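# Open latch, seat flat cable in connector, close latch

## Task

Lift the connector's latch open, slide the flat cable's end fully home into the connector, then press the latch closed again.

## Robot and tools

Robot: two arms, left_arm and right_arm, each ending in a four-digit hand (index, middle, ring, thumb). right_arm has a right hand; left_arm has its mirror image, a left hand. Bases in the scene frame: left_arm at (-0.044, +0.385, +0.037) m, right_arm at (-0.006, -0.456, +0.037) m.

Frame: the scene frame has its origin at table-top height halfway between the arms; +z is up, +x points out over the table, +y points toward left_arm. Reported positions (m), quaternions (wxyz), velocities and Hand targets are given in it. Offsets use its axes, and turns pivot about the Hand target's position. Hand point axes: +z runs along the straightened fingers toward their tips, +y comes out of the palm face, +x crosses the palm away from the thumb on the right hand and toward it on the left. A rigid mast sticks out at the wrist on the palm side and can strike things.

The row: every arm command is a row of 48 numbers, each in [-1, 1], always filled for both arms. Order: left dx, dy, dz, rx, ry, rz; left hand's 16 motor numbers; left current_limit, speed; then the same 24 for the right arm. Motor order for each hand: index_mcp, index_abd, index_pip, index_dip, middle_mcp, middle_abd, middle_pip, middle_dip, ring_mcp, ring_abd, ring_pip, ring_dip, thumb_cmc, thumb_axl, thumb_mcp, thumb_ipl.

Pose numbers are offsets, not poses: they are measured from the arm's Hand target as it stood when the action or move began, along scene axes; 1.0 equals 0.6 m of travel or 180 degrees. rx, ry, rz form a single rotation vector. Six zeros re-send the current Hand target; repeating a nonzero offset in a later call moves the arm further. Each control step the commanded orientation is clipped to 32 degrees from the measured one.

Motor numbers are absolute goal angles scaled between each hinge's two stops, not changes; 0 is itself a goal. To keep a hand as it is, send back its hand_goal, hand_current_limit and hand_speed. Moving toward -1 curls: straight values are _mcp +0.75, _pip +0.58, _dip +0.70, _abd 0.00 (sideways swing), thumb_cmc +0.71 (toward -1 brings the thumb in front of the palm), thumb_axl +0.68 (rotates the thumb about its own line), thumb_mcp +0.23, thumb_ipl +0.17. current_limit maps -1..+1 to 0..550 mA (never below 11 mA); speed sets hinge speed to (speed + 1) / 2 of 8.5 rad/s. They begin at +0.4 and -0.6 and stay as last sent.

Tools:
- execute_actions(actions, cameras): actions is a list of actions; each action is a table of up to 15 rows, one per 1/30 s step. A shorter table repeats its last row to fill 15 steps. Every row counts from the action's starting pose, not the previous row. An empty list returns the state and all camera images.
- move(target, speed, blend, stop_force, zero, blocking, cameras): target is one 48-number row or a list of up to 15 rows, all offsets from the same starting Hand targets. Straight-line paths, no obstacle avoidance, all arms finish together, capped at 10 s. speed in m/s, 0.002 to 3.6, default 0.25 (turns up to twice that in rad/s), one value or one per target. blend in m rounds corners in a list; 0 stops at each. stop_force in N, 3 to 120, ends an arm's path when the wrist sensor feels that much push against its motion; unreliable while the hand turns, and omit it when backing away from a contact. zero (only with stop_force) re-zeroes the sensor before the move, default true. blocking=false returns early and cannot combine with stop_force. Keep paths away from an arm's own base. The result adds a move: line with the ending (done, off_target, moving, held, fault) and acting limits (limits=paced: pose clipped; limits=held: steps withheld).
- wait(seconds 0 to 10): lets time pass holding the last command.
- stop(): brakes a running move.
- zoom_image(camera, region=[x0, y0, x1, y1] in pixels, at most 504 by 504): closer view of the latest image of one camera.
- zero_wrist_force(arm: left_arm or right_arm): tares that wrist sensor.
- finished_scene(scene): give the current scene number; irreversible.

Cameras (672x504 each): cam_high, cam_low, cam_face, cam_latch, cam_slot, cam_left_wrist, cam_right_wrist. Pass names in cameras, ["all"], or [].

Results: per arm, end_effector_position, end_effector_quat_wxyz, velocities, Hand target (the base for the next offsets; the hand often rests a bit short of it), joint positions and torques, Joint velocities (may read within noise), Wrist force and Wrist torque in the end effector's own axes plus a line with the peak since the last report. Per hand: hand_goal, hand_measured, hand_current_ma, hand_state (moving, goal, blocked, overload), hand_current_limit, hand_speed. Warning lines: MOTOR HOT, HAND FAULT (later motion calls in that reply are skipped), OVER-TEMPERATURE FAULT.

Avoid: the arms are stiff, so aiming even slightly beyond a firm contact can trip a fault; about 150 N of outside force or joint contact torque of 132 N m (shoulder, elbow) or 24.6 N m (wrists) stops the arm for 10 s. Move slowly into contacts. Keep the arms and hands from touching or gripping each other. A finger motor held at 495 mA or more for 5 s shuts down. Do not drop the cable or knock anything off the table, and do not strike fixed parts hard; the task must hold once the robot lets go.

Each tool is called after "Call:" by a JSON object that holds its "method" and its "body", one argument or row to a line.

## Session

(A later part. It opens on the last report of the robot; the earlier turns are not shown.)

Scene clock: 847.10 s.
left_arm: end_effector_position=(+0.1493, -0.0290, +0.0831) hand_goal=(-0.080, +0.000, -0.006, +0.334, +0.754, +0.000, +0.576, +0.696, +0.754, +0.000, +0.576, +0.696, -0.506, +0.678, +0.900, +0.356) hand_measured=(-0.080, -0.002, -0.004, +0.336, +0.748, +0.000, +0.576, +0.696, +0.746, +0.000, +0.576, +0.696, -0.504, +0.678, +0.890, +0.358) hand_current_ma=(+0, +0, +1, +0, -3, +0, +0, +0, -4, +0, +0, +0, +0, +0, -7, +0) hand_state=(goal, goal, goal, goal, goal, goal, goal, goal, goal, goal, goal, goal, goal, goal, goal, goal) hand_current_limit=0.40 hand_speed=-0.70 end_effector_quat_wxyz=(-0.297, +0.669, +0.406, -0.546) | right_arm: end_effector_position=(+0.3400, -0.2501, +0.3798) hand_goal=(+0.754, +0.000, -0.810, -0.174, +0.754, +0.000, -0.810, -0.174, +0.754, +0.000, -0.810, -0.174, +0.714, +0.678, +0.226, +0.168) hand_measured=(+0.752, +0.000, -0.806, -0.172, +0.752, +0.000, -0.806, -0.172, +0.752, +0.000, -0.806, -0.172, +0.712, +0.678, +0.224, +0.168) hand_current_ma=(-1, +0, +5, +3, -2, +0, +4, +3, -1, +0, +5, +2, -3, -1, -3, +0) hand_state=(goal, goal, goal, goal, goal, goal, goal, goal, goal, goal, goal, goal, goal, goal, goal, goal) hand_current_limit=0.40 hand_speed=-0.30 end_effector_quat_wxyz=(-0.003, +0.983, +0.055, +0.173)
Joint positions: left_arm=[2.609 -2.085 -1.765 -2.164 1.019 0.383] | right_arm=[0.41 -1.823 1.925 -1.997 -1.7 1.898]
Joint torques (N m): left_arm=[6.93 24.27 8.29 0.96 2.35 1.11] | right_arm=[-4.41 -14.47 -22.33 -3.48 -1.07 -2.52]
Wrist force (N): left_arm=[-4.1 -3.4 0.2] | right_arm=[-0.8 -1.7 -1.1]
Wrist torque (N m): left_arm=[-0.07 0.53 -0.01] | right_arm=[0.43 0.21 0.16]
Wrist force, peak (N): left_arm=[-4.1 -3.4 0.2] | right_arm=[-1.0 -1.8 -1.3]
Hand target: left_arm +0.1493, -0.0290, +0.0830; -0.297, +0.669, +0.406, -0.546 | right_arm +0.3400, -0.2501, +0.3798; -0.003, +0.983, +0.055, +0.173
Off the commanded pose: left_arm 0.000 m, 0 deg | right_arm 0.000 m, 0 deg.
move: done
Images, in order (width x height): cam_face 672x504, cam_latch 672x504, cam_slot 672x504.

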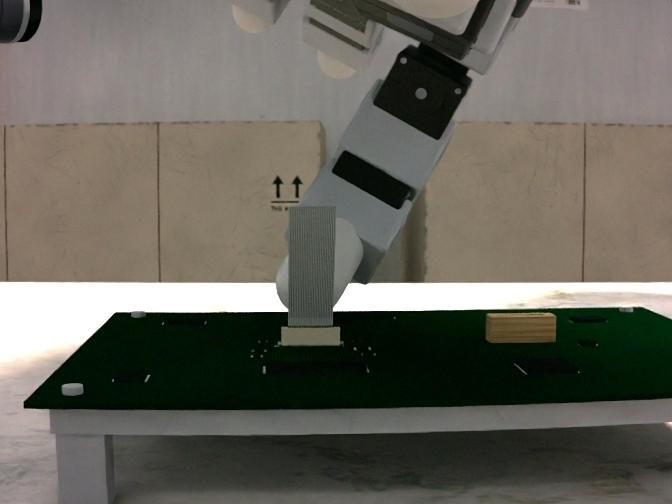

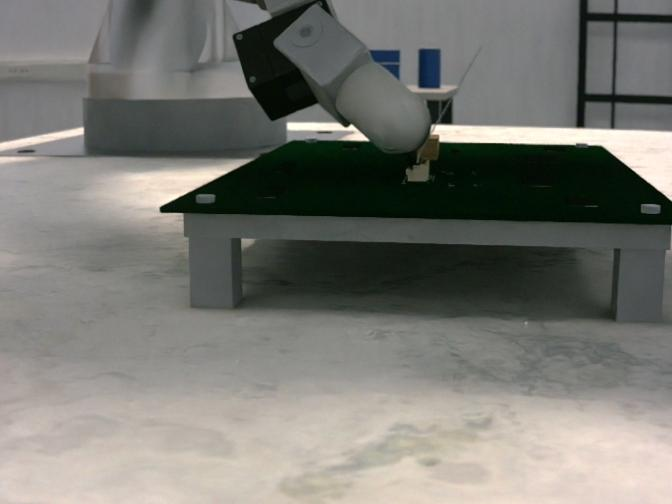

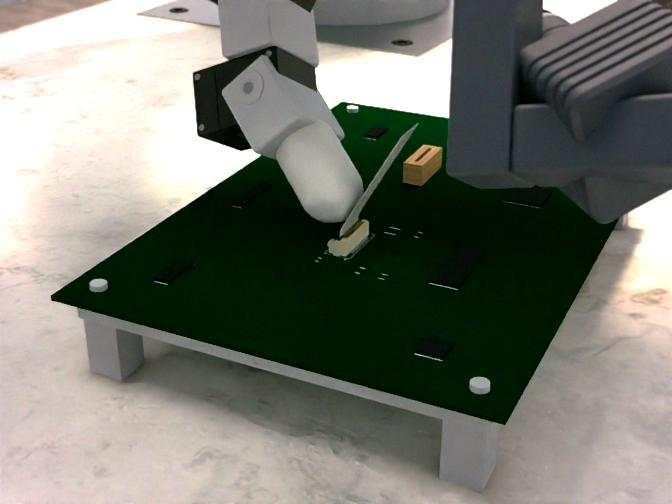

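Call:
{"method": "move", "body": {
  "target": [
    [0,0,-0.0025,0,0,0,-0.08,0,-0.007,0.333,0.754,0,0.576,0.696,0.754,0,0.576,0.696,-0.506,0.677,0.9,0.356,0.4,-0.7,0,0,0,0,0,0,0.754,0,-0.81,-0.174,0.754,0,-0.81,-0.174,0.754,0,-0.81,-0.174,0.714,0.678,0.226,0.168,0.4,-0.3]
  ],
  "speed": 0.02,
  "cameras": ["cam_face","cam_latch","cam_slot"]
}}

Call:
{"method": "zoom_image", "body": {
  "camera": "cam_latch",
  "region": [384, 138, 436, 188]
}}

Call:
{"method": "zoom_image", "body": {
  "camera": "cam_slot",
  "region": [310, 190, 390, 270]
}}

Scene clock: 855.23 s.
left_arm: end_effector_position=(+0.1493, -0.0290, +0.0815) hand_goal=(-0.080, +0.000, -0.006, +0.334, +0.754, +0.000, +0.576, +0.696, +0.754, +0.000, +0.576, +0.696, -0.506, +0.678, +0.900, +0.356) hand_measured=(-0.076, -0.006, -0.010, +0.328, +0.748, +0.000, +0.576, +0.696, +0.746, +0.000, +0.576, +0.696, -0.504, +0.678, +0.890, +0.358) hand_current_ma=(+1, -2, -2, -3, -3, +0, +0, +0, -4, +0, +0, +0, +0, +0, -7, +0) hand_state=(goal, goal, goal, goal, goal, goal, goal, goal, goal, goal, goal, goal, goal, goal, goal, goal) hand_current_limit=0.40 hand_speed=-0.70 end_effector_quat_wxyz=(-0.297, +0.669, +0.406, -0.546) | right_arm: end_effector_position=(+0.3400, -0.2501, +0.3798) hand_goal=(+0.754, +0.000, -0.810, -0.174, +0.754, +0.000, -0.810, -0.174, +0.754, +0.000, -0.810, -0.174, +0.714, +0.678, +0.226, +0.168) hand_measured=(+0.752, +0.000, -0.806, -0.172, +0.752, +0.000, -0.806, -0.172, +0.752, +0.000, -0.806, -0.172, +0.712, +0.678, +0.224, +0.168) hand_current_ma=(-1, +0, +5, +3, -2, +0, +4, +3, -1, +0, +5, +2, -3, -1, -3, +0) hand_state=(goal, goal, goal, goal, goal, goal, goal, goal, goal, goal, goal, goal, goal, goal, goal, goal) hand_current_limit=0.40 hand_speed=-0.30 end_effector_quat_wxyz=(-0.003, +0.983, +0.055, +0.173)
Joint positions: left_arm=[2.609 -2.088 -1.766 -2.161 1.019 0.383] | right_arm=[0.41 -1.823 1.925 -1.997 -1.7 1.898]
Joint torques (N m): left_arm=[6.95 23.21 8.4 1.62 2.16 1.48] | right_arm=[-4.34 -14.99 -22.23 -3.58 -1.13 -2.54]
Wrist force (N): left_arm=[-4.8 -5.9 0.3] | right_arm=[-0.9 -1.5 -0.8]
Wrist torque (N m): left_arm=[-0.17 0.56 -0.04] | right_arm=[0.41 0.22 0.15]
Wrist force, peak (N): left_arm=[-4.8 -5.9 0.3] | right_arm=[-1.0 -1.7 -1.2]
Hand target: left_arm +0.1493, -0.0290, +0.0815; -0.297, +0.669, +0.406, -0.546 | right_arm +0.3400, -0.2501, +0.3798; -0.003, +0.983, +0.055, +0.173
Off the commanded pose: left_arm 0.000 m, 0 deg | right_arm 0.000 m, 0 deg.
move: done
Images, in order (width x height): cam_face 672x504, cam_latch 672x504, cam_slot 672x504.

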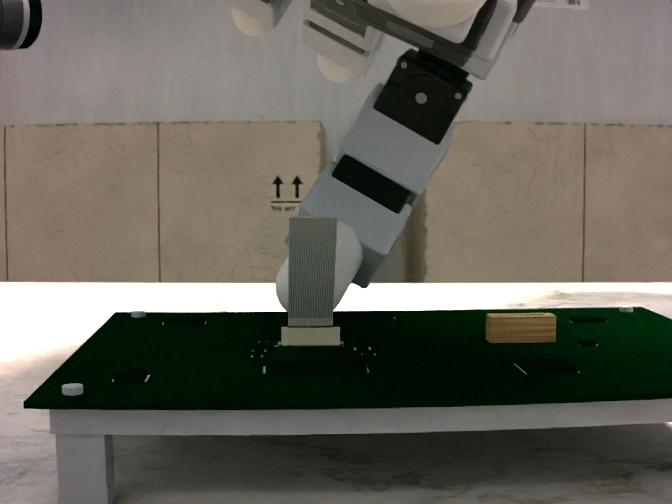

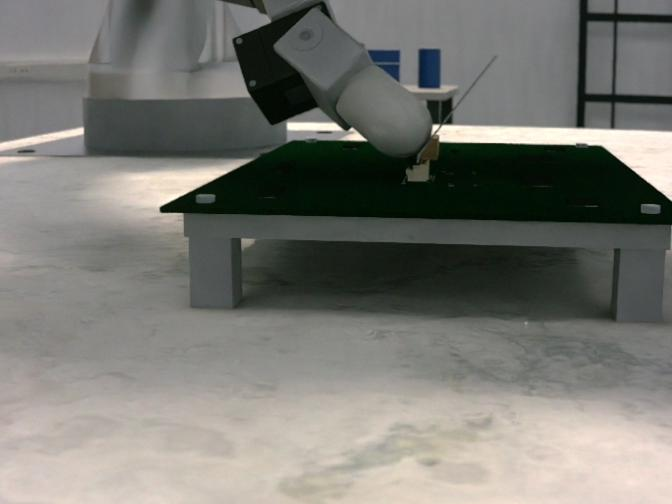

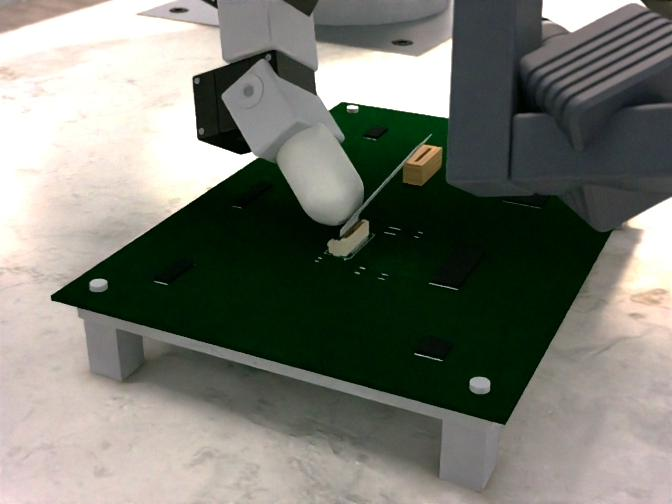

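Scaled by 9.692 from the camera's 672x504 image, which has a finer 960x720 frame.

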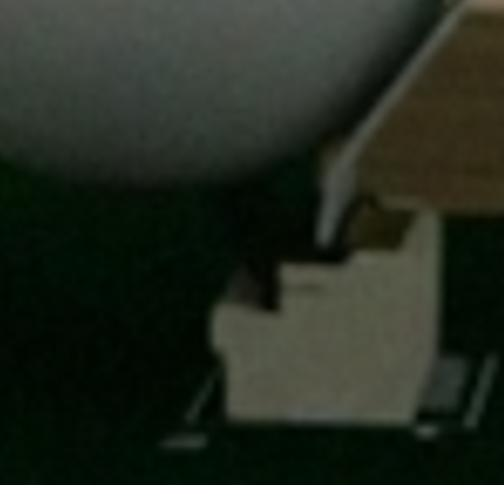

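Scaled by 6.300 from the camera's 672x504 image, which has a finer 960x720 frame.

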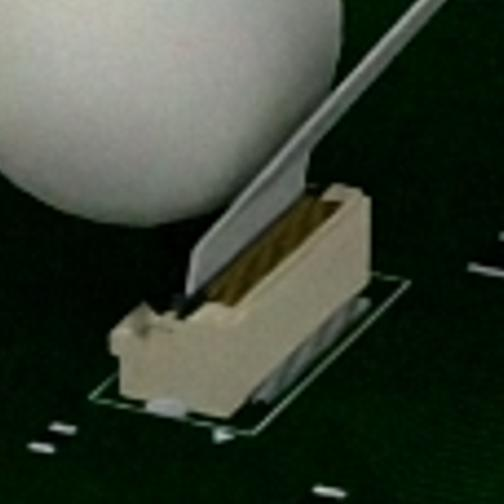

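Call:
{"method": "move", "body": {
  "target": [
    [0,0,-0.0008,0,0,0,-0.08,0,-0.007,0.333,0.754,0,0.576,0.696,0.754,0,0.576,0.696,-0.506,0.677,0.9,0.356,0.4,-0.7,0,0,0,0,0,0,0.754,0,-0.81,-0.174,0.754,0,-0.81,-0.174,0.754,0,-0.81,-0.174,0.714,0.678,0.226,0.168,0.4,-0.3],
    [-0.002,0,-0.0025,0,0,0,-0.08,0,-0.007,0.333,0.754,0,0.576,0.696,0.754,0,0.576,0.696,-0.506,0.677,0.9,0.356,0.4,-0.7,0,0,0,0,0,0,0.754,0,-0.81,-0.174,0.754,0,-0.81,-0.174,0.754,0,-0.81,-0.174,0.714,0.678,0.226,0.168,0.4,-0.3]
  ],
  "speed": 0.01,
  "cameras": ["cam_face","cam_latch","cam_slot"]
}}

Call:
{"method": "zoom_image", "body": {
  "camera": "cam_latch",
  "region": [384, 138, 436, 188]
}}

Call:
{"method": "zoom_image", "body": {
  "camera": "cam_slot",
  "region": [310, 190, 390, 270]
}}

Scene clock: 866.27 s.
left_arm: end_effector_position=(+0.1482, -0.0290, +0.0801) hand_goal=(-0.080, +0.000, -0.006, +0.334, +0.754, +0.000, +0.576, +0.696, +0.754, +0.000, +0.576, +0.696, -0.506, +0.678, +0.900, +0.356) hand_measured=(-0.074, -0.014, -0.020, +0.320, +0.748, +0.000, +0.576, +0.696, +0.746, +0.000, +0.576, +0.696, -0.504, +0.678, +0.890, +0.358) hand_current_ma=(+3, -7, -9, -10, -3, +0, +0, +0, -4, +0, +0, +0, +0, +0, -7, +0) hand_state=(goal, goal, goal, goal, goal, goal, goal, goal, goal, goal, goal, goal, goal, goal, goal, goal) hand_current_limit=0.40 hand_speed=-0.70 end_effector_quat_wxyz=(-0.297, +0.669, +0.406, -0.546) | right_arm: end_effector_position=(+0.3400, -0.2501, +0.3798) hand_goal=(+0.754, +0.000, -0.810, -0.174, +0.754, +0.000, -0.810, -0.174, +0.754, +0.000, -0.810, -0.174, +0.714, +0.678, +0.226, +0.168) hand_measured=(+0.752, +0.000, -0.806, -0.172, +0.752, +0.000, -0.806, -0.172, +0.752, +0.000, -0.806, -0.172, +0.712, +0.678, +0.224, +0.168) hand_current_ma=(-1, +0, +5, +3, -2, +0, +4, +3, -1, +0, +5, +2, -3, -1, -3, +0) hand_state=(goal, goal, goal, goal, goal, goal, goal, goal, goal, goal, goal, goal, goal, goal, goal, goal) hand_current_limit=0.40 hand_speed=-0.30 end_effector_quat_wxyz=(-0.003, +0.983, +0.055, +0.173)
Joint positions: left_arm=[2.608 -2.088 -1.77 -2.156 1.018 0.383] | right_arm=[0.41 -1.823 1.925 -1.997 -1.7 1.898]
Joint torques (N m): left_arm=[-5.26 23.57 8.5 1.46 -3.07 -2.24] | right_arm=[-4.41 -15.45 -22.42 -3.51 -1 -2.59]
Wrist force (N): left_arm=[-5.4 -8.1 0.7] | right_arm=[-0.9 -1.7 -1.2]
Wrist torque (N m): left_arm=[-0.28 0.58 -0.05] | right_arm=[0.43 0.23 0.16]
Wrist force, peak (N): left_arm=[-5.4 -8.1 0.7] | right_arm=[-1.0 -1.9 -1.0]
Hand target: left_arm +0.1481, -0.0290, +0.0800; -0.297, +0.669, +0.406, -0.546 | right_arm +0.3400, -0.2501, +0.3798; -0.003, +0.983, +0.055, +0.173
Off the commanded pose: left_arm 0.000 m, 0 deg | right_arm 0.000 m, 0 deg.
move: done
Images, in order (width x height): cam_face 672x504, cam_latch 672x504, cam_slot 672x504.

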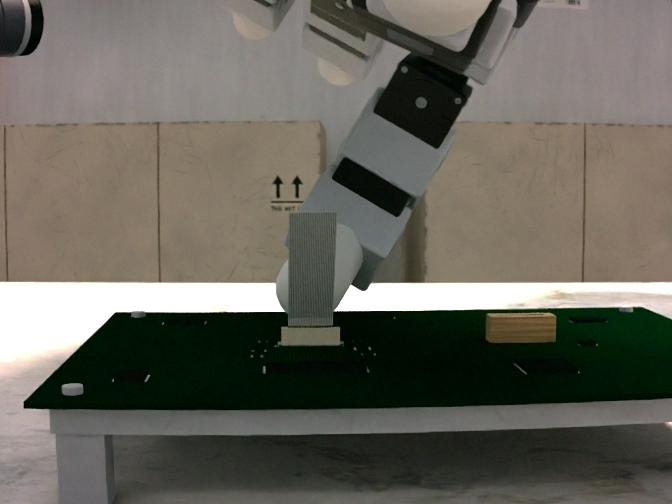

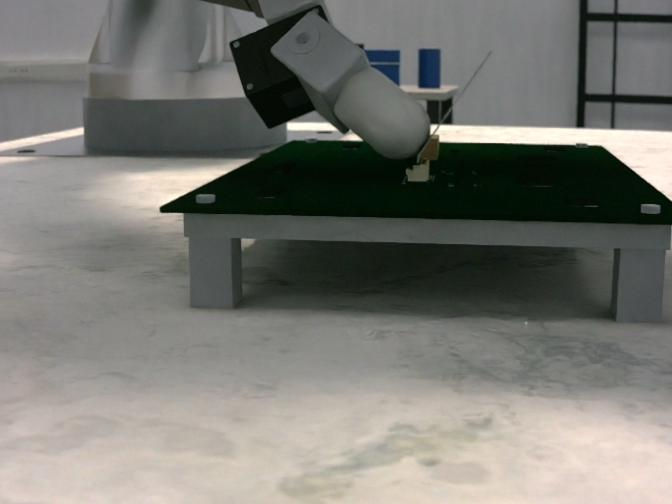

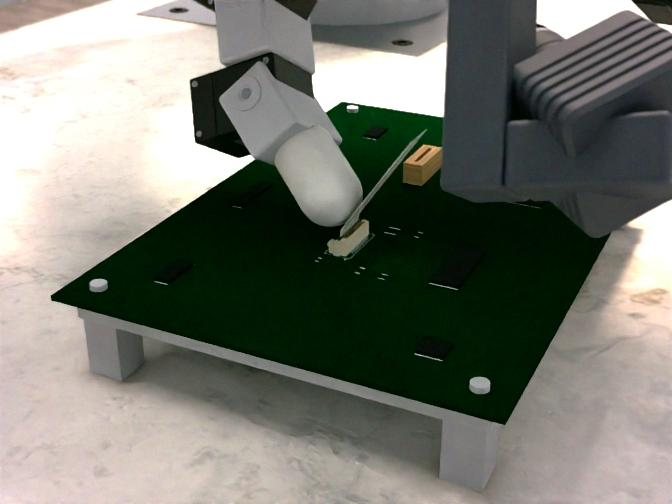

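Scaled by 9.692 from the camera's 672x504 image, which has a finer 960x720 frame.

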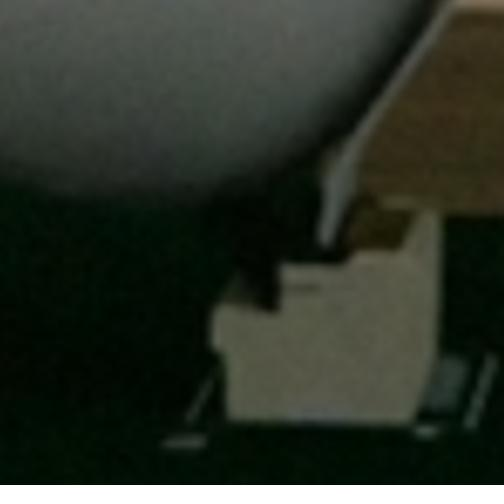

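Scaled by 6.300 from the camera's 672x504 image, which has a finer 960x720 frame.

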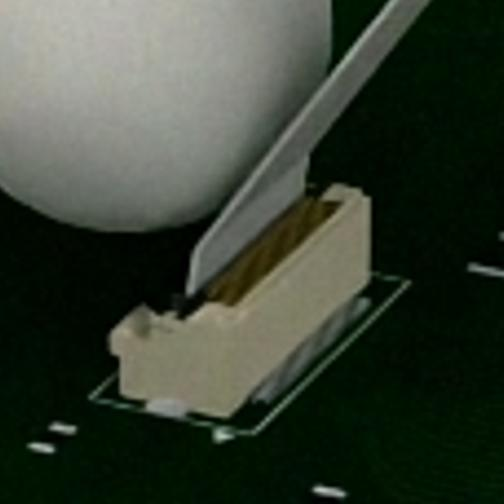

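Call:
{"method": "move", "body": {
  "target": [
    [-0.0018,0,-0.0023,0,0,0,-0.08,0,-0.007,0.333,0.754,0,0.576,0.696,0.754,0,0.576,0.696,-0.506,0.677,0.9,0.356,0.4,-0.7,0,0,0,0,0,0,0.754,0,-0.81,-0.174,0.754,0,-0.81,-0.174,0.754,0,-0.81,-0.174,0.714,0.678,0.226,0.168,0.4,-0.3]
  ],
  "speed": 0.01,
  "cameras": ["cam_face","cam_latch","cam_slot"]
}}

Call:
{"method": "zoom_image", "body": {
  "camera": "cam_latch",
  "region": [384, 138, 436, 188]
}}

Call:
{"method": "zoom_image", "body": {
  "camera": "cam_slot",
  "region": [310, 190, 390, 270]
}}

Scene clock: 876.77 s.
left_arm: end_effector_position=(+0.1471, -0.0290, +0.0787) hand_goal=(-0.080, +0.000, -0.006, +0.334, +0.754, +0.000, +0.576, +0.696, +0.754, +0.000, +0.576, +0.696, -0.506, +0.678, +0.900, +0.356) hand_measured=(-0.074, -0.022, -0.030, +0.312, +0.748, +0.000, +0.576, +0.696, +0.746, +0.000, +0.576, +0.696, -0.504, +0.678, +0.890, +0.358) hand_current_ma=(+3, -15, -21, -20, -3, +0, +0, +0, -4, +0, +0, +0, +0, +0, -7, +0) hand_state=(goal, blocked, blocked, blocked, goal, goal, goal, goal, goal, goal, goal, goal, goal, goal, goal, goal) hand_current_limit=0.40 hand_speed=-0.70 end_effector_quat_wxyz=(-0.297, +0.669, +0.406, -0.546) | right_arm: end_effector_position=(+0.3400, -0.2501, +0.3798) hand_goal=(+0.754, +0.000, -0.810, -0.174, +0.754, +0.000, -0.810, -0.174, +0.754, +0.000, -0.810, -0.174, +0.714, +0.678, +0.226, +0.168) hand_measured=(+0.752, +0.000, -0.806, -0.172, +0.752, +0.000, -0.806, -0.172, +0.752, +0.000, -0.806, -0.172, +0.712, +0.678, +0.224, +0.168) hand_current_ma=(-1, +0, +5, +3, -2, +0, +4, +3, -1, +0, +5, +2, -3, -1, -3, +0) hand_state=(goal, goal, goal, goal, goal, goal, goal, goal, goal, goal, goal, goal, goal, goal, goal, goal) hand_current_limit=0.40 hand_speed=-0.30 end_effector_quat_wxyz=(-0.003, +0.983, +0.055, +0.173)
Joint positions: left_arm=[2.607 -2.089 -1.773 -2.152 1.017 0.383] | right_arm=[0.41 -1.823 1.925 -1.997 -1.7 1.898]
Joint torques (N m): left_arm=[-5.25 23.76 10.78 2.29 -2.7 -2.6] | right_arm=[-3.83 -16.13 -22.4 -3.47 -0.95 -2.55]
Wrist force (N): left_arm=[-5.9 -10.3 0.7] | right_arm=[-0.8 -1.5 -1.0]
Wrist torque (N m): left_arm=[-0.34 0.57 -0.05] | right_arm=[0.43 0.21 0.17]
Wrist force, peak (N): left_arm=[-5.8 -10.5 0.9] | right_arm=[-1.0 -1.8 -1.3]
Hand target: left_arm +0.1470, -0.0290, +0.0786; -0.297, +0.669, +0.406, -0.546 | right_arm +0.3400, -0.2501, +0.3798; -0.003, +0.983, +0.055, +0.173
Off the commanded pose: left_arm 0.000 m, 0 deg | right_arm 0.000 m, 0 deg.
move: done
Images, in order (width x height): cam_face 672x504, cam_latch 672x504, cam_slot 672x504.

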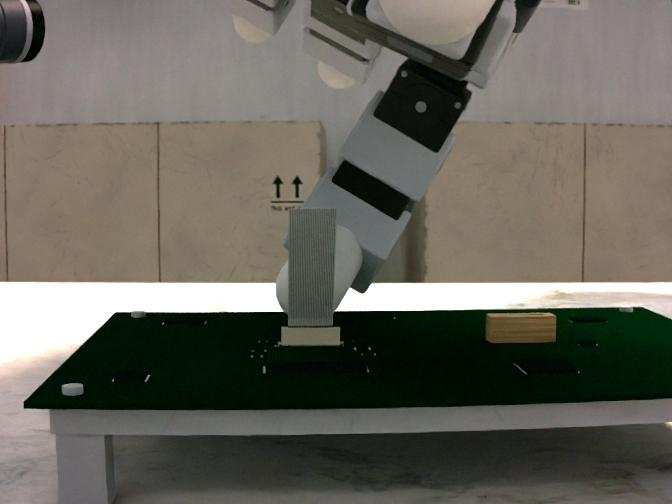

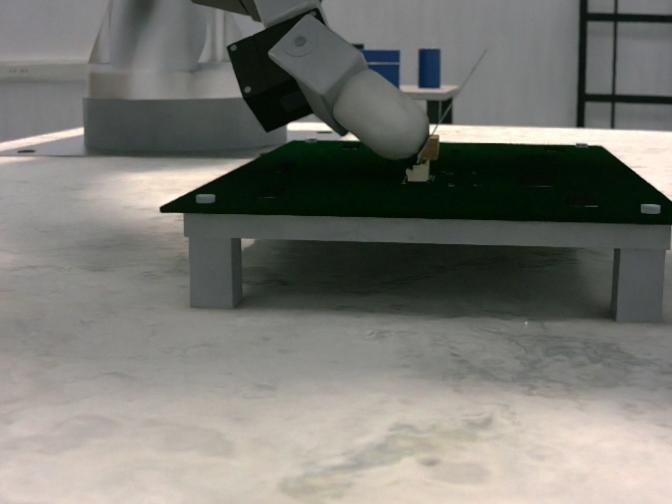

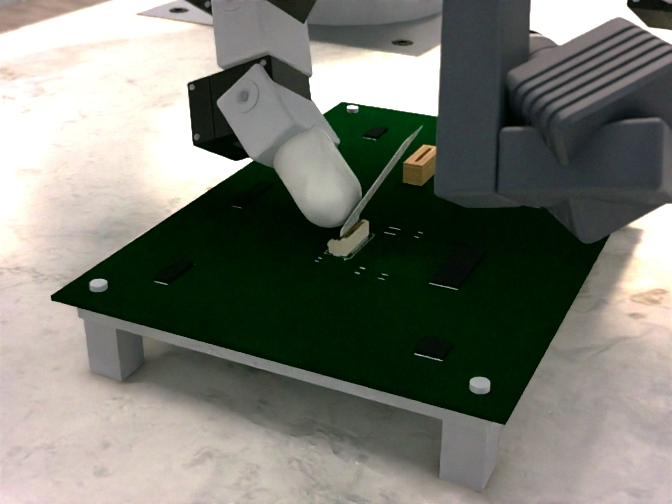

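Scaled by 9.692 from the camera's 672x504 image, which has a finer 960x720 frame.

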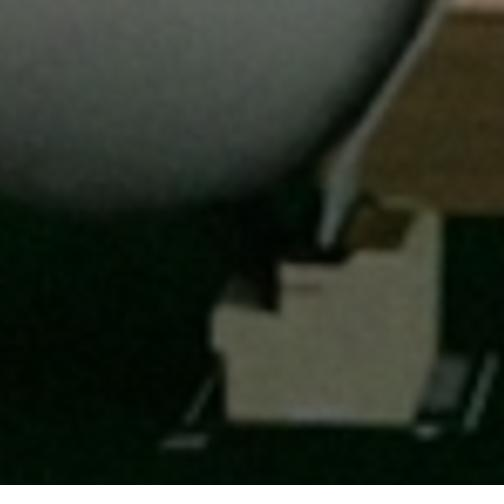

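Scaled by 6.300 from the camera's 672x504 image, which has a finer 960x720 frame.

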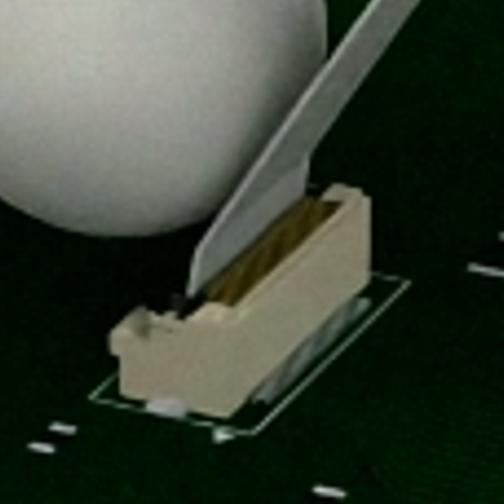

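Call:
{"method": "move", "body": {
  "target": [
    [0,0,-0.002,0,0,0,-0.08,0,-0.007,0.333,0.754,0,0.576,0.696,0.754,0,0.576,0.696,-0.506,0.677,0.9,0.356,0.4,-0.7,0,0,0,0,0,0,0.754,0,-0.81,-0.174,0.754,0,-0.81,-0.174,0.754,0,-0.81,-0.174,0.714,0.678,0.226,0.168,0.4,-0.3]
  ],
  "speed": 0.01,
  "cameras": ["cam_face","cam_latch","cam_slot"]
}}

Call:
{"method": "zoom_image", "body": {
  "camera": "cam_latch",
  "region": [384, 138, 436, 188]
}}

Call:
{"method": "zoom_image", "body": {
  "camera": "cam_slot",
  "region": [310, 190, 390, 270]
}}

Scene clock: 885.43 s.
left_arm: end_effector_position=(+0.1470, -0.0290, +0.0774) hand_goal=(-0.080, +0.000, -0.006, +0.334, +0.754, +0.000, +0.576, +0.696, +0.754, +0.000, +0.576, +0.696, -0.506, +0.678, +0.900, +0.356) hand_measured=(-0.066, -0.030, -0.038, +0.302, +0.748, +0.000, +0.576, +0.696, +0.746, +0.000, +0.576, +0.696, -0.504, +0.678, +0.890, +0.358) hand_current_ma=(+9, -26, -36, -37, -3, +0, +0, +0, -4, +0, +0, +0, +0, +0, -7, +0) hand_state=(goal, blocked, blocked, blocked, goal, goal, goal, goal, goal, goal, goal, goal, goal, goal, goal, goal) hand_current_limit=0.40 hand_speed=-0.70 end_effector_quat_wxyz=(-0.297, +0.669, +0.406, -0.546) | right_arm: end_effector_position=(+0.3400, -0.2501, +0.3798) hand_goal=(+0.754, +0.000, -0.810, -0.174, +0.754, +0.000, -0.810, -0.174, +0.754, +0.000, -0.810, -0.174, +0.714, +0.678, +0.226, +0.168) hand_measured=(+0.752, +0.000, -0.806, -0.172, +0.752, +0.000, -0.806, -0.172, +0.752, +0.000, -0.806, -0.172, +0.712, +0.678, +0.224, +0.168) hand_current_ma=(-1, +0, +5, +3, -2, +0, +4, +3, -1, +0, +5, +2, -3, -1, -3, +0) hand_state=(goal, goal, goal, goal, goal, goal, goal, goal, goal, goal, goal, goal, goal, goal, goal, goal) hand_current_limit=0.40 hand_speed=-0.30 end_effector_quat_wxyz=(-0.003, +0.983, +0.055, +0.173)
Joint positions: left_arm=[2.607 -2.091 -1.774 -2.149 1.017 0.383] | right_arm=[0.41 -1.823 1.925 -1.997 -1.7 1.898]
Joint torques (N m): left_arm=[-5.03 22.52 7.15 2.55 -2.93 -2.33] | right_arm=[-4.12 -16.46 -22.39 -3.46 -1.11 -2.38]
Wrist force (N): left_arm=[-6.5 -14.0 1.6] | right_arm=[-1.0 -1.6 -1.0]
Wrist torque (N m): left_arm=[-0.54 0.56 -0.06] | right_arm=[0.43 0.23 0.15]
Wrist force, peak (N): left_arm=[-6.5 -14.0 1.6] | right_arm=[-0.9 -1.9 -1.0]
Hand target: left_arm +0.1470, -0.0290, +0.0774; -0.297, +0.669, +0.406, -0.546 | right_arm +0.3400, -0.2501, +0.3798; -0.003, +0.983, +0.055, +0.173
Off the commanded pose: left_arm 0.000 m, 0 deg | right_arm 0.000 m, 0 deg.
move: done
Images, in order (width x height): cam_face 672x504, cam_latch 672x504, cam_slot 672x504.

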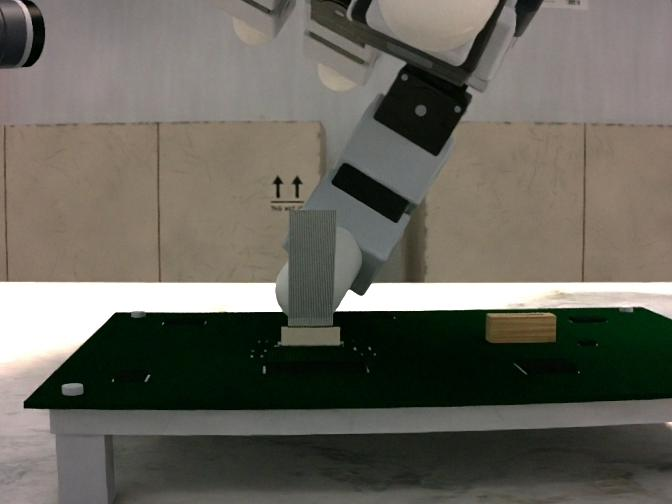

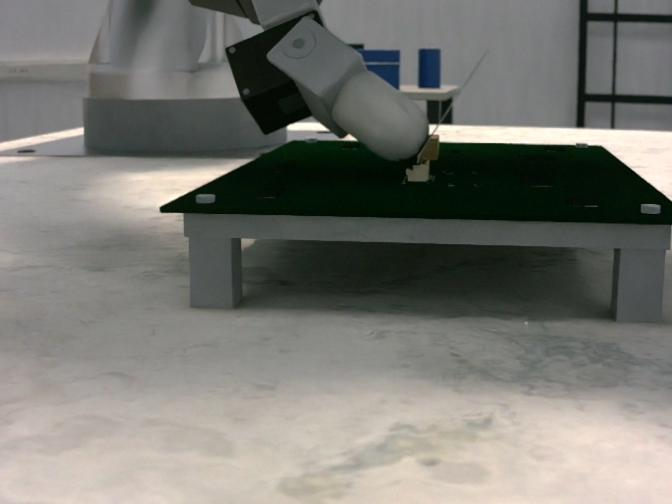

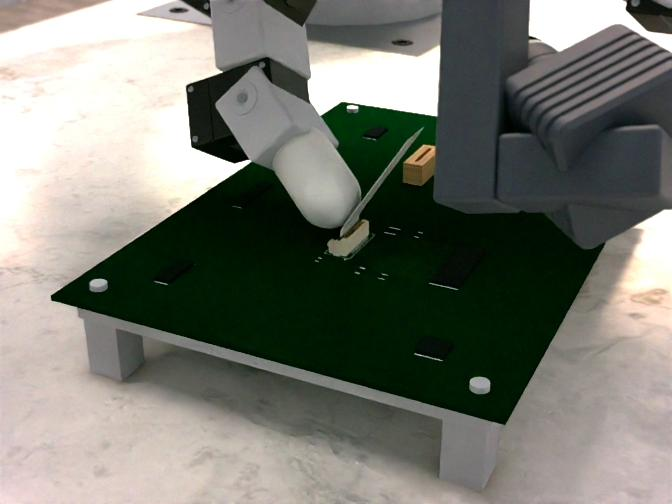

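Scaled by 9.692 from the camera's 672x504 image, which has a finer 960x720 frame.

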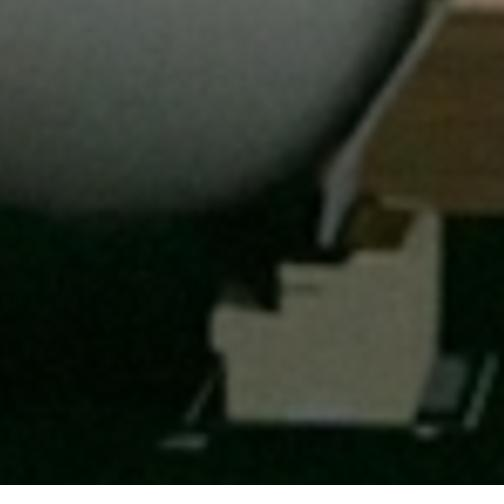

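Scaled by 6.300 from the camera's 672x504 image, which has a finer 960x720 frame.

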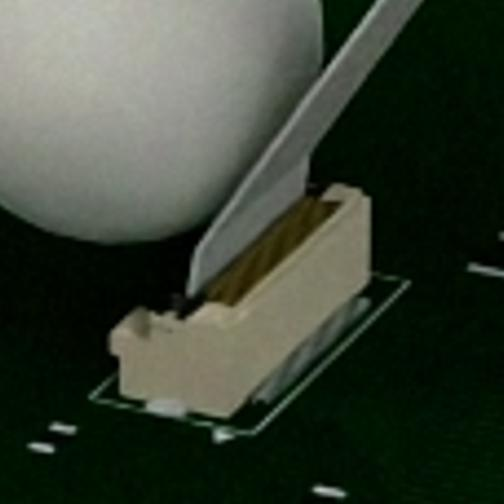

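Call:
{"method": "move", "body": {
  "target": [
    [0,0,0.007,0,0,0,-0.08,0,-0.007,0.333,0.754,0,0.576,0.696,0.754,0,0.576,0.696,-0.506,0.677,0.9,0.356,0.4,-0.7,0,0,0,0,0,0,0.754,0,-0.81,-0.174,0.754,0,-0.81,-0.174,0.754,0,-0.81,-0.174,0.714,0.678,0.226,0.168,0.4,-0.3],
    [0.0048,0,0.0075,0,0,0,-0.08,0,-0.007,0.333,0.754,0,0.576,0.696,0.754,0,0.576,0.696,-0.506,0.677,0.9,0.356,0.4,-0.7,0,0,0,0,0,0,0.754,0,-0.81,-0.174,0.754,0,-0.81,-0.174,0.754,0,-0.81,-0.174,0.714,0.678,0.226,0.168,0.4,-0.3]
  ],
  "speed": 0.02,
  "cameras": ["cam_face","cam_latch","cam_slot"]
}}

Call:
{"method": "zoom_image", "body": {
  "camera": "cam_latch",
  "region": [384, 138, 436, 188]
}}

Call:
{"method": "zoom_image", "body": {
  "camera": "cam_slot",
  "region": [310, 190, 390, 270]
}}

Scene clock: 905.70 s.
left_arm: end_effector_position=(+0.1498, -0.0290, +0.0819) hand_goal=(-0.080, +0.000, -0.006, +0.334, +0.754, +0.000, +0.576, +0.696, +0.754, +0.000, +0.576, +0.696, -0.506, +0.678, +0.900, +0.356) hand_measured=(-0.066, -0.002, -0.004, +0.332, +0.748, +0.000, +0.576, +0.696, +0.746, +0.000, +0.576, +0.696, -0.504, +0.678, +0.890, +0.358) hand_current_ma=(+10, +0, +1, +0, -3, +0, +0, +0, -4, +0, +0, +0, +0, +0, -7, +0) hand_state=(goal, goal, goal, goal, goal, goal, goal, goal, goal, goal, goal, goal, goal, goal, goal, goal) hand_current_limit=0.40 hand_speed=-0.70 end_effector_quat_wxyz=(-0.297, +0.669, +0.406, -0.546) | right_arm: end_effector_position=(+0.3400, -0.2501, +0.3798) hand_goal=(+0.754, +0.000, -0.810, -0.174, +0.754, +0.000, -0.810, -0.174, +0.754, +0.000, -0.810, -0.174, +0.714, +0.678, +0.226, +0.168) hand_measured=(+0.752, +0.000, -0.806, -0.172, +0.752, +0.000, -0.806, -0.172, +0.752, +0.000, -0.806, -0.172, +0.712, +0.678, +0.224, +0.168) hand_current_ma=(-1, +0, +5, +3, -2, +0, +4, +3, -1, +0, +5, +2, -3, -1, -3, +0) hand_state=(goal, goal, goal, goal, goal, goal, goal, goal, goal, goal, goal, goal, goal, goal, goal, goal) hand_current_limit=0.40 hand_speed=-0.30 end_effector_quat_wxyz=(-0.003, +0.983, +0.055, +0.173)
Joint positions: left_arm=[2.61 -2.088 -1.765 -2.162 1.019 0.383] | right_arm=[0.41 -1.823 1.925 -1.997 -1.7 1.898]
Joint torques (N m): left_arm=[7.03 25.64 25.4 -1.67 2.4 2.83] | right_arm=[-3.68 -17.17 -22.15 -3.45 -0.95 -2.5]
Wrist force (N): left_arm=[-4.1 -5.7 1.0] | right_arm=[-0.9 -1.5 -1.0]
Wrist torque (N m): left_arm=[-0.13 0.51 -0.09] | right_arm=[0.43 0.22 0.16]
Wrist force, peak (N): left_arm=[-6.5 -14.2 1.7] | right_arm=[-0.9 -1.8 -1.2]
Hand target: left_arm +0.1499, -0.0290, +0.0819; -0.297, +0.669, +0.406, -0.546 | right_arm +0.3400, -0.2501, +0.3798; -0.003, +0.983, +0.055, +0.173
Off the commanded pose: left_arm 0.000 m, 0 deg | right_arm 0.000 m, 0 deg.
move: done
Images, in order (width x height): cam_face 672x504, cam_latch 672x504, cam_slot 672x504.

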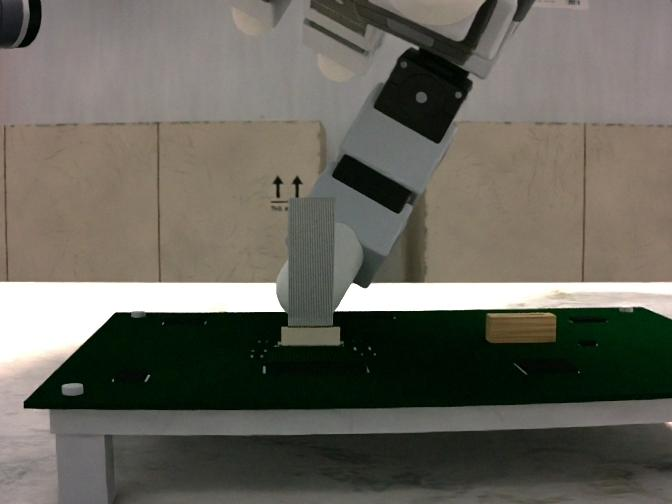

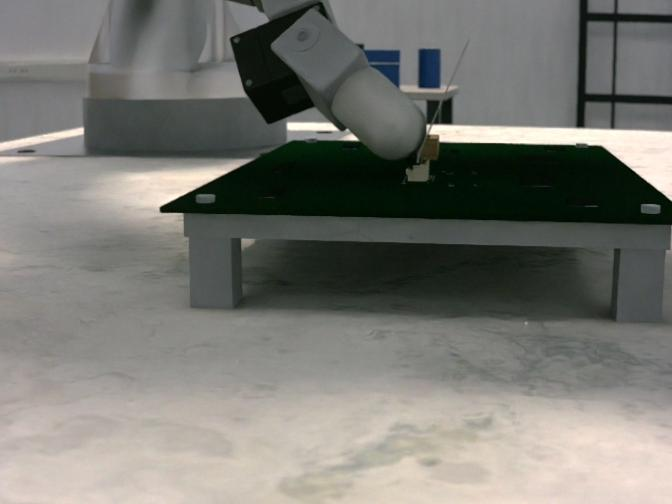

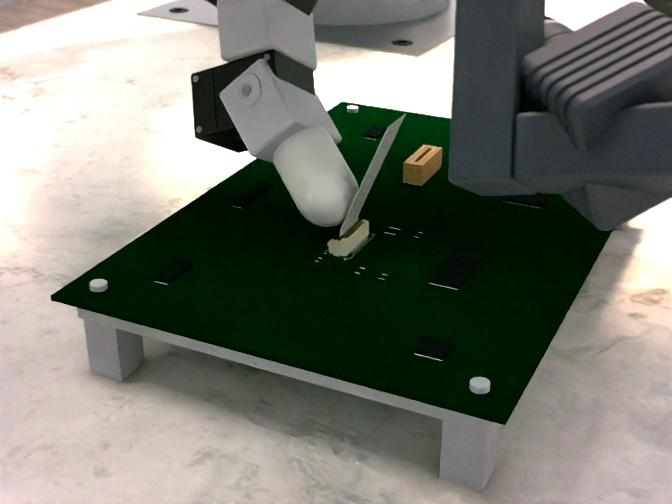

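Scaled by 9.692 from the camera's 672x504 image, which has a finer 960x720 frame.

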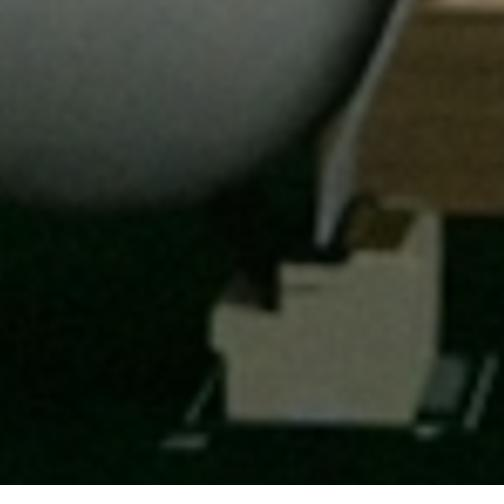

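Scaled by 6.300 from the camera's 672x504 image, which has a finer 960x720 frame.

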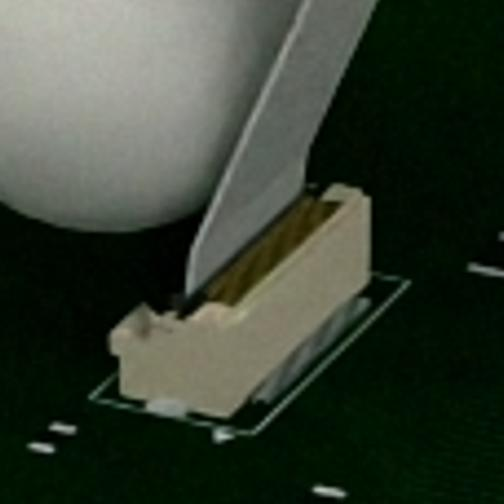

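Call:
{"method": "move", "body": {
  "target": [
    [0,0,0.005,0,0,0,-0.1,0,-0.007,0.333,0.754,0,0.576,0.696,0.754,0,0.576,0.696,-0.506,0.677,0.9,0.356,0.4,-0.7,0,0,0,0,0,0,0.754,0,-0.81,-0.174,0.754,0,-0.81,-0.174,0.754,0,-0.81,-0.174,0.714,0.678,0.226,0.168,0.4,-0.3]
  ],
  "speed": 0.02,
  "cameras": ["cam_face","cam_latch","cam_slot"]
}}

Call:
{"method": "zoom_image", "body": {
  "camera": "cam_latch",
  "region": [384, 138, 436, 188]
}}

Call:
{"method": "zoom_image", "body": {
  "camera": "cam_latch",
  "region": [360, 100, 460, 190]
}}

Scene clock: 916.57 s.
left_arm: end_effector_position=(+0.1499, -0.0290, +0.0848) hand_goal=(-0.100, +0.000, -0.006, +0.334, +0.754, +0.000, +0.576, +0.696, +0.754, +0.000, +0.576, +0.696, -0.506, +0.678, +0.900, +0.356) hand_measured=(-0.080, -0.002, +0.002, +0.336, +0.748, +0.000, +0.576, +0.696, +0.746, +0.000, +0.576, +0.696, -0.504, +0.678, +0.890, +0.358) hand_current_ma=(+18, +0, +3, +0, -3, +0, +0, +0, -4, +0, +0, +0, +0, +0, -7, +0) hand_state=(blocked, goal, goal, goal, goal, goal, goal, goal, goal, goal, goal, goal, goal, goal, goal, goal) hand_current_limit=0.40 hand_speed=-0.70 end_effector_quat_wxyz=(-0.297, +0.669, +0.406, -0.546) | right_arm: end_effector_position=(+0.3400, -0.2501, +0.3798) hand_goal=(+0.754, +0.000, -0.810, -0.174, +0.754, +0.000, -0.810, -0.174, +0.754, +0.000, -0.810, -0.174, +0.714, +0.678, +0.226, +0.168) hand_measured=(+0.752, +0.000, -0.806, -0.172, +0.752, +0.000, -0.806, -0.172, +0.752, +0.000, -0.806, -0.172, +0.712, +0.678, +0.224, +0.168) hand_current_ma=(-1, +0, +5, +3, -2, +0, +4, +3, -1, +0, +5, +2, -3, -1, -3, +0) hand_state=(goal, goal, goal, goal, goal, goal, goal, goal, goal, goal, goal, goal, goal, goal, goal, goal) hand_current_limit=0.40 hand_speed=-0.30 end_effector_quat_wxyz=(-0.003, +0.983, +0.055, +0.173)
Joint positions: left_arm=[2.61 -2.083 -1.762 -2.169 1.019 0.383] | right_arm=[0.41 -1.823 1.925 -1.997 -1.7 1.898]
Joint torques (N m): left_arm=[7.62 44.31 24.04 -2.1 2.01 2.72] | right_arm=[-4.16 -17.29 -22.1 -3.51 -0.83 -2.55]
Wrist force (N): left_arm=[-3.7 -2.6 0.5] | right_arm=[-0.8 -1.6 -1.0]
Wrist torque (N m): left_arm=[-0.03 0.53 -0.08] | right_arm=[0.42 0.22 0.15]
Wrist force, peak (N): left_arm=[-4.2 -6.2 1.2] | right_arm=[-1.0 -1.8 -1.1]
Hand target: left_arm +0.1499, -0.0290, +0.0849; -0.297, +0.669, +0.406, -0.546 | right_arm +0.3400, -0.2501, +0.3798; -0.003, +0.983, +0.055, +0.173
Off the commanded pose: left_arm 0.000 m, 0 deg | right_arm 0.000 m, 0 deg.
move: done
Images, in order (width x height): cam_face 672x504, cam_latch 672x504, cam_slot 672x504.

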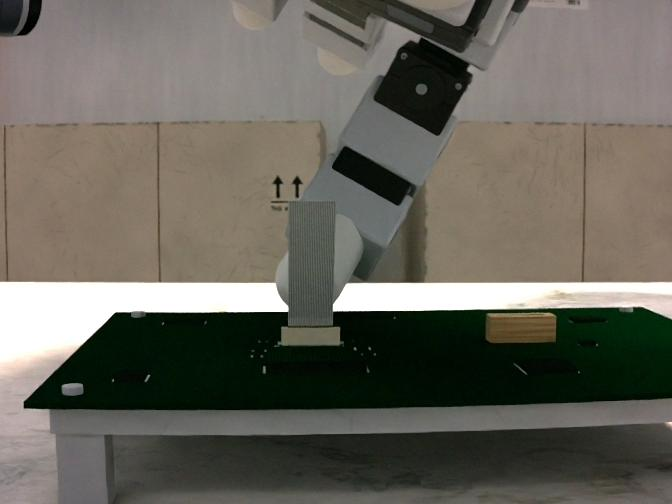

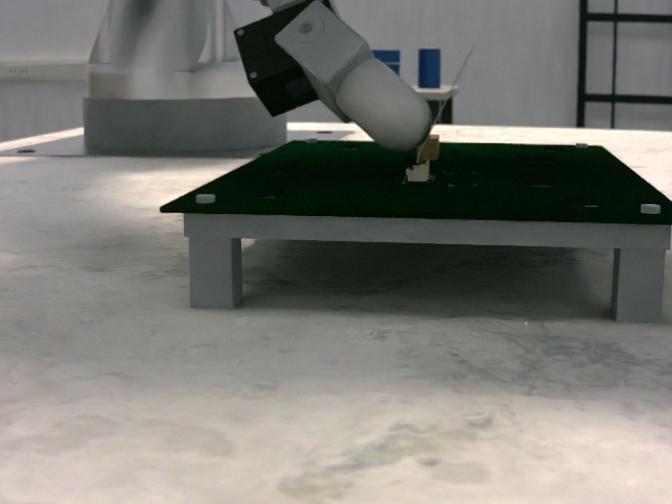

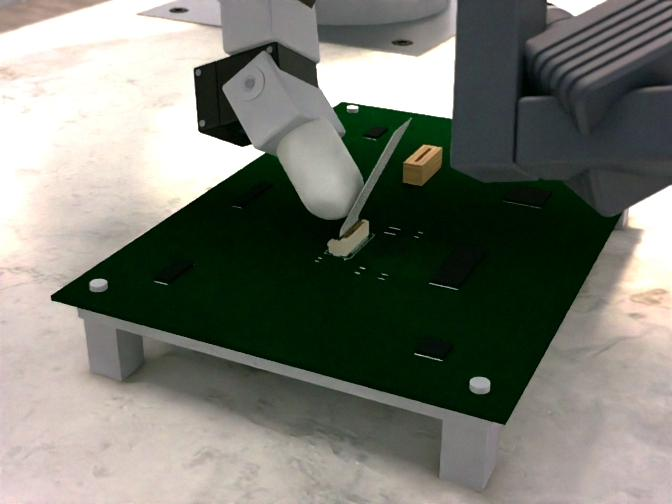

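Scaled by 9.692 from the camera's 672x504 image, which has a finer 960x720 frame.

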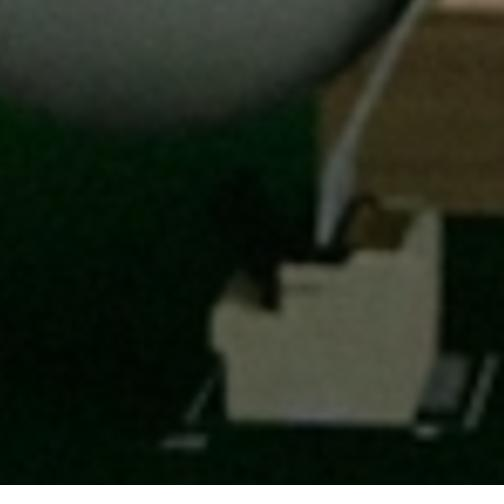

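Scaled by 5.040 from the camera's 672x504 image, which has a finer 960x720 frame.

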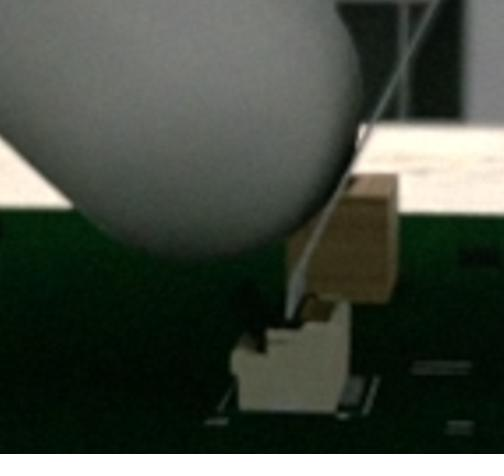

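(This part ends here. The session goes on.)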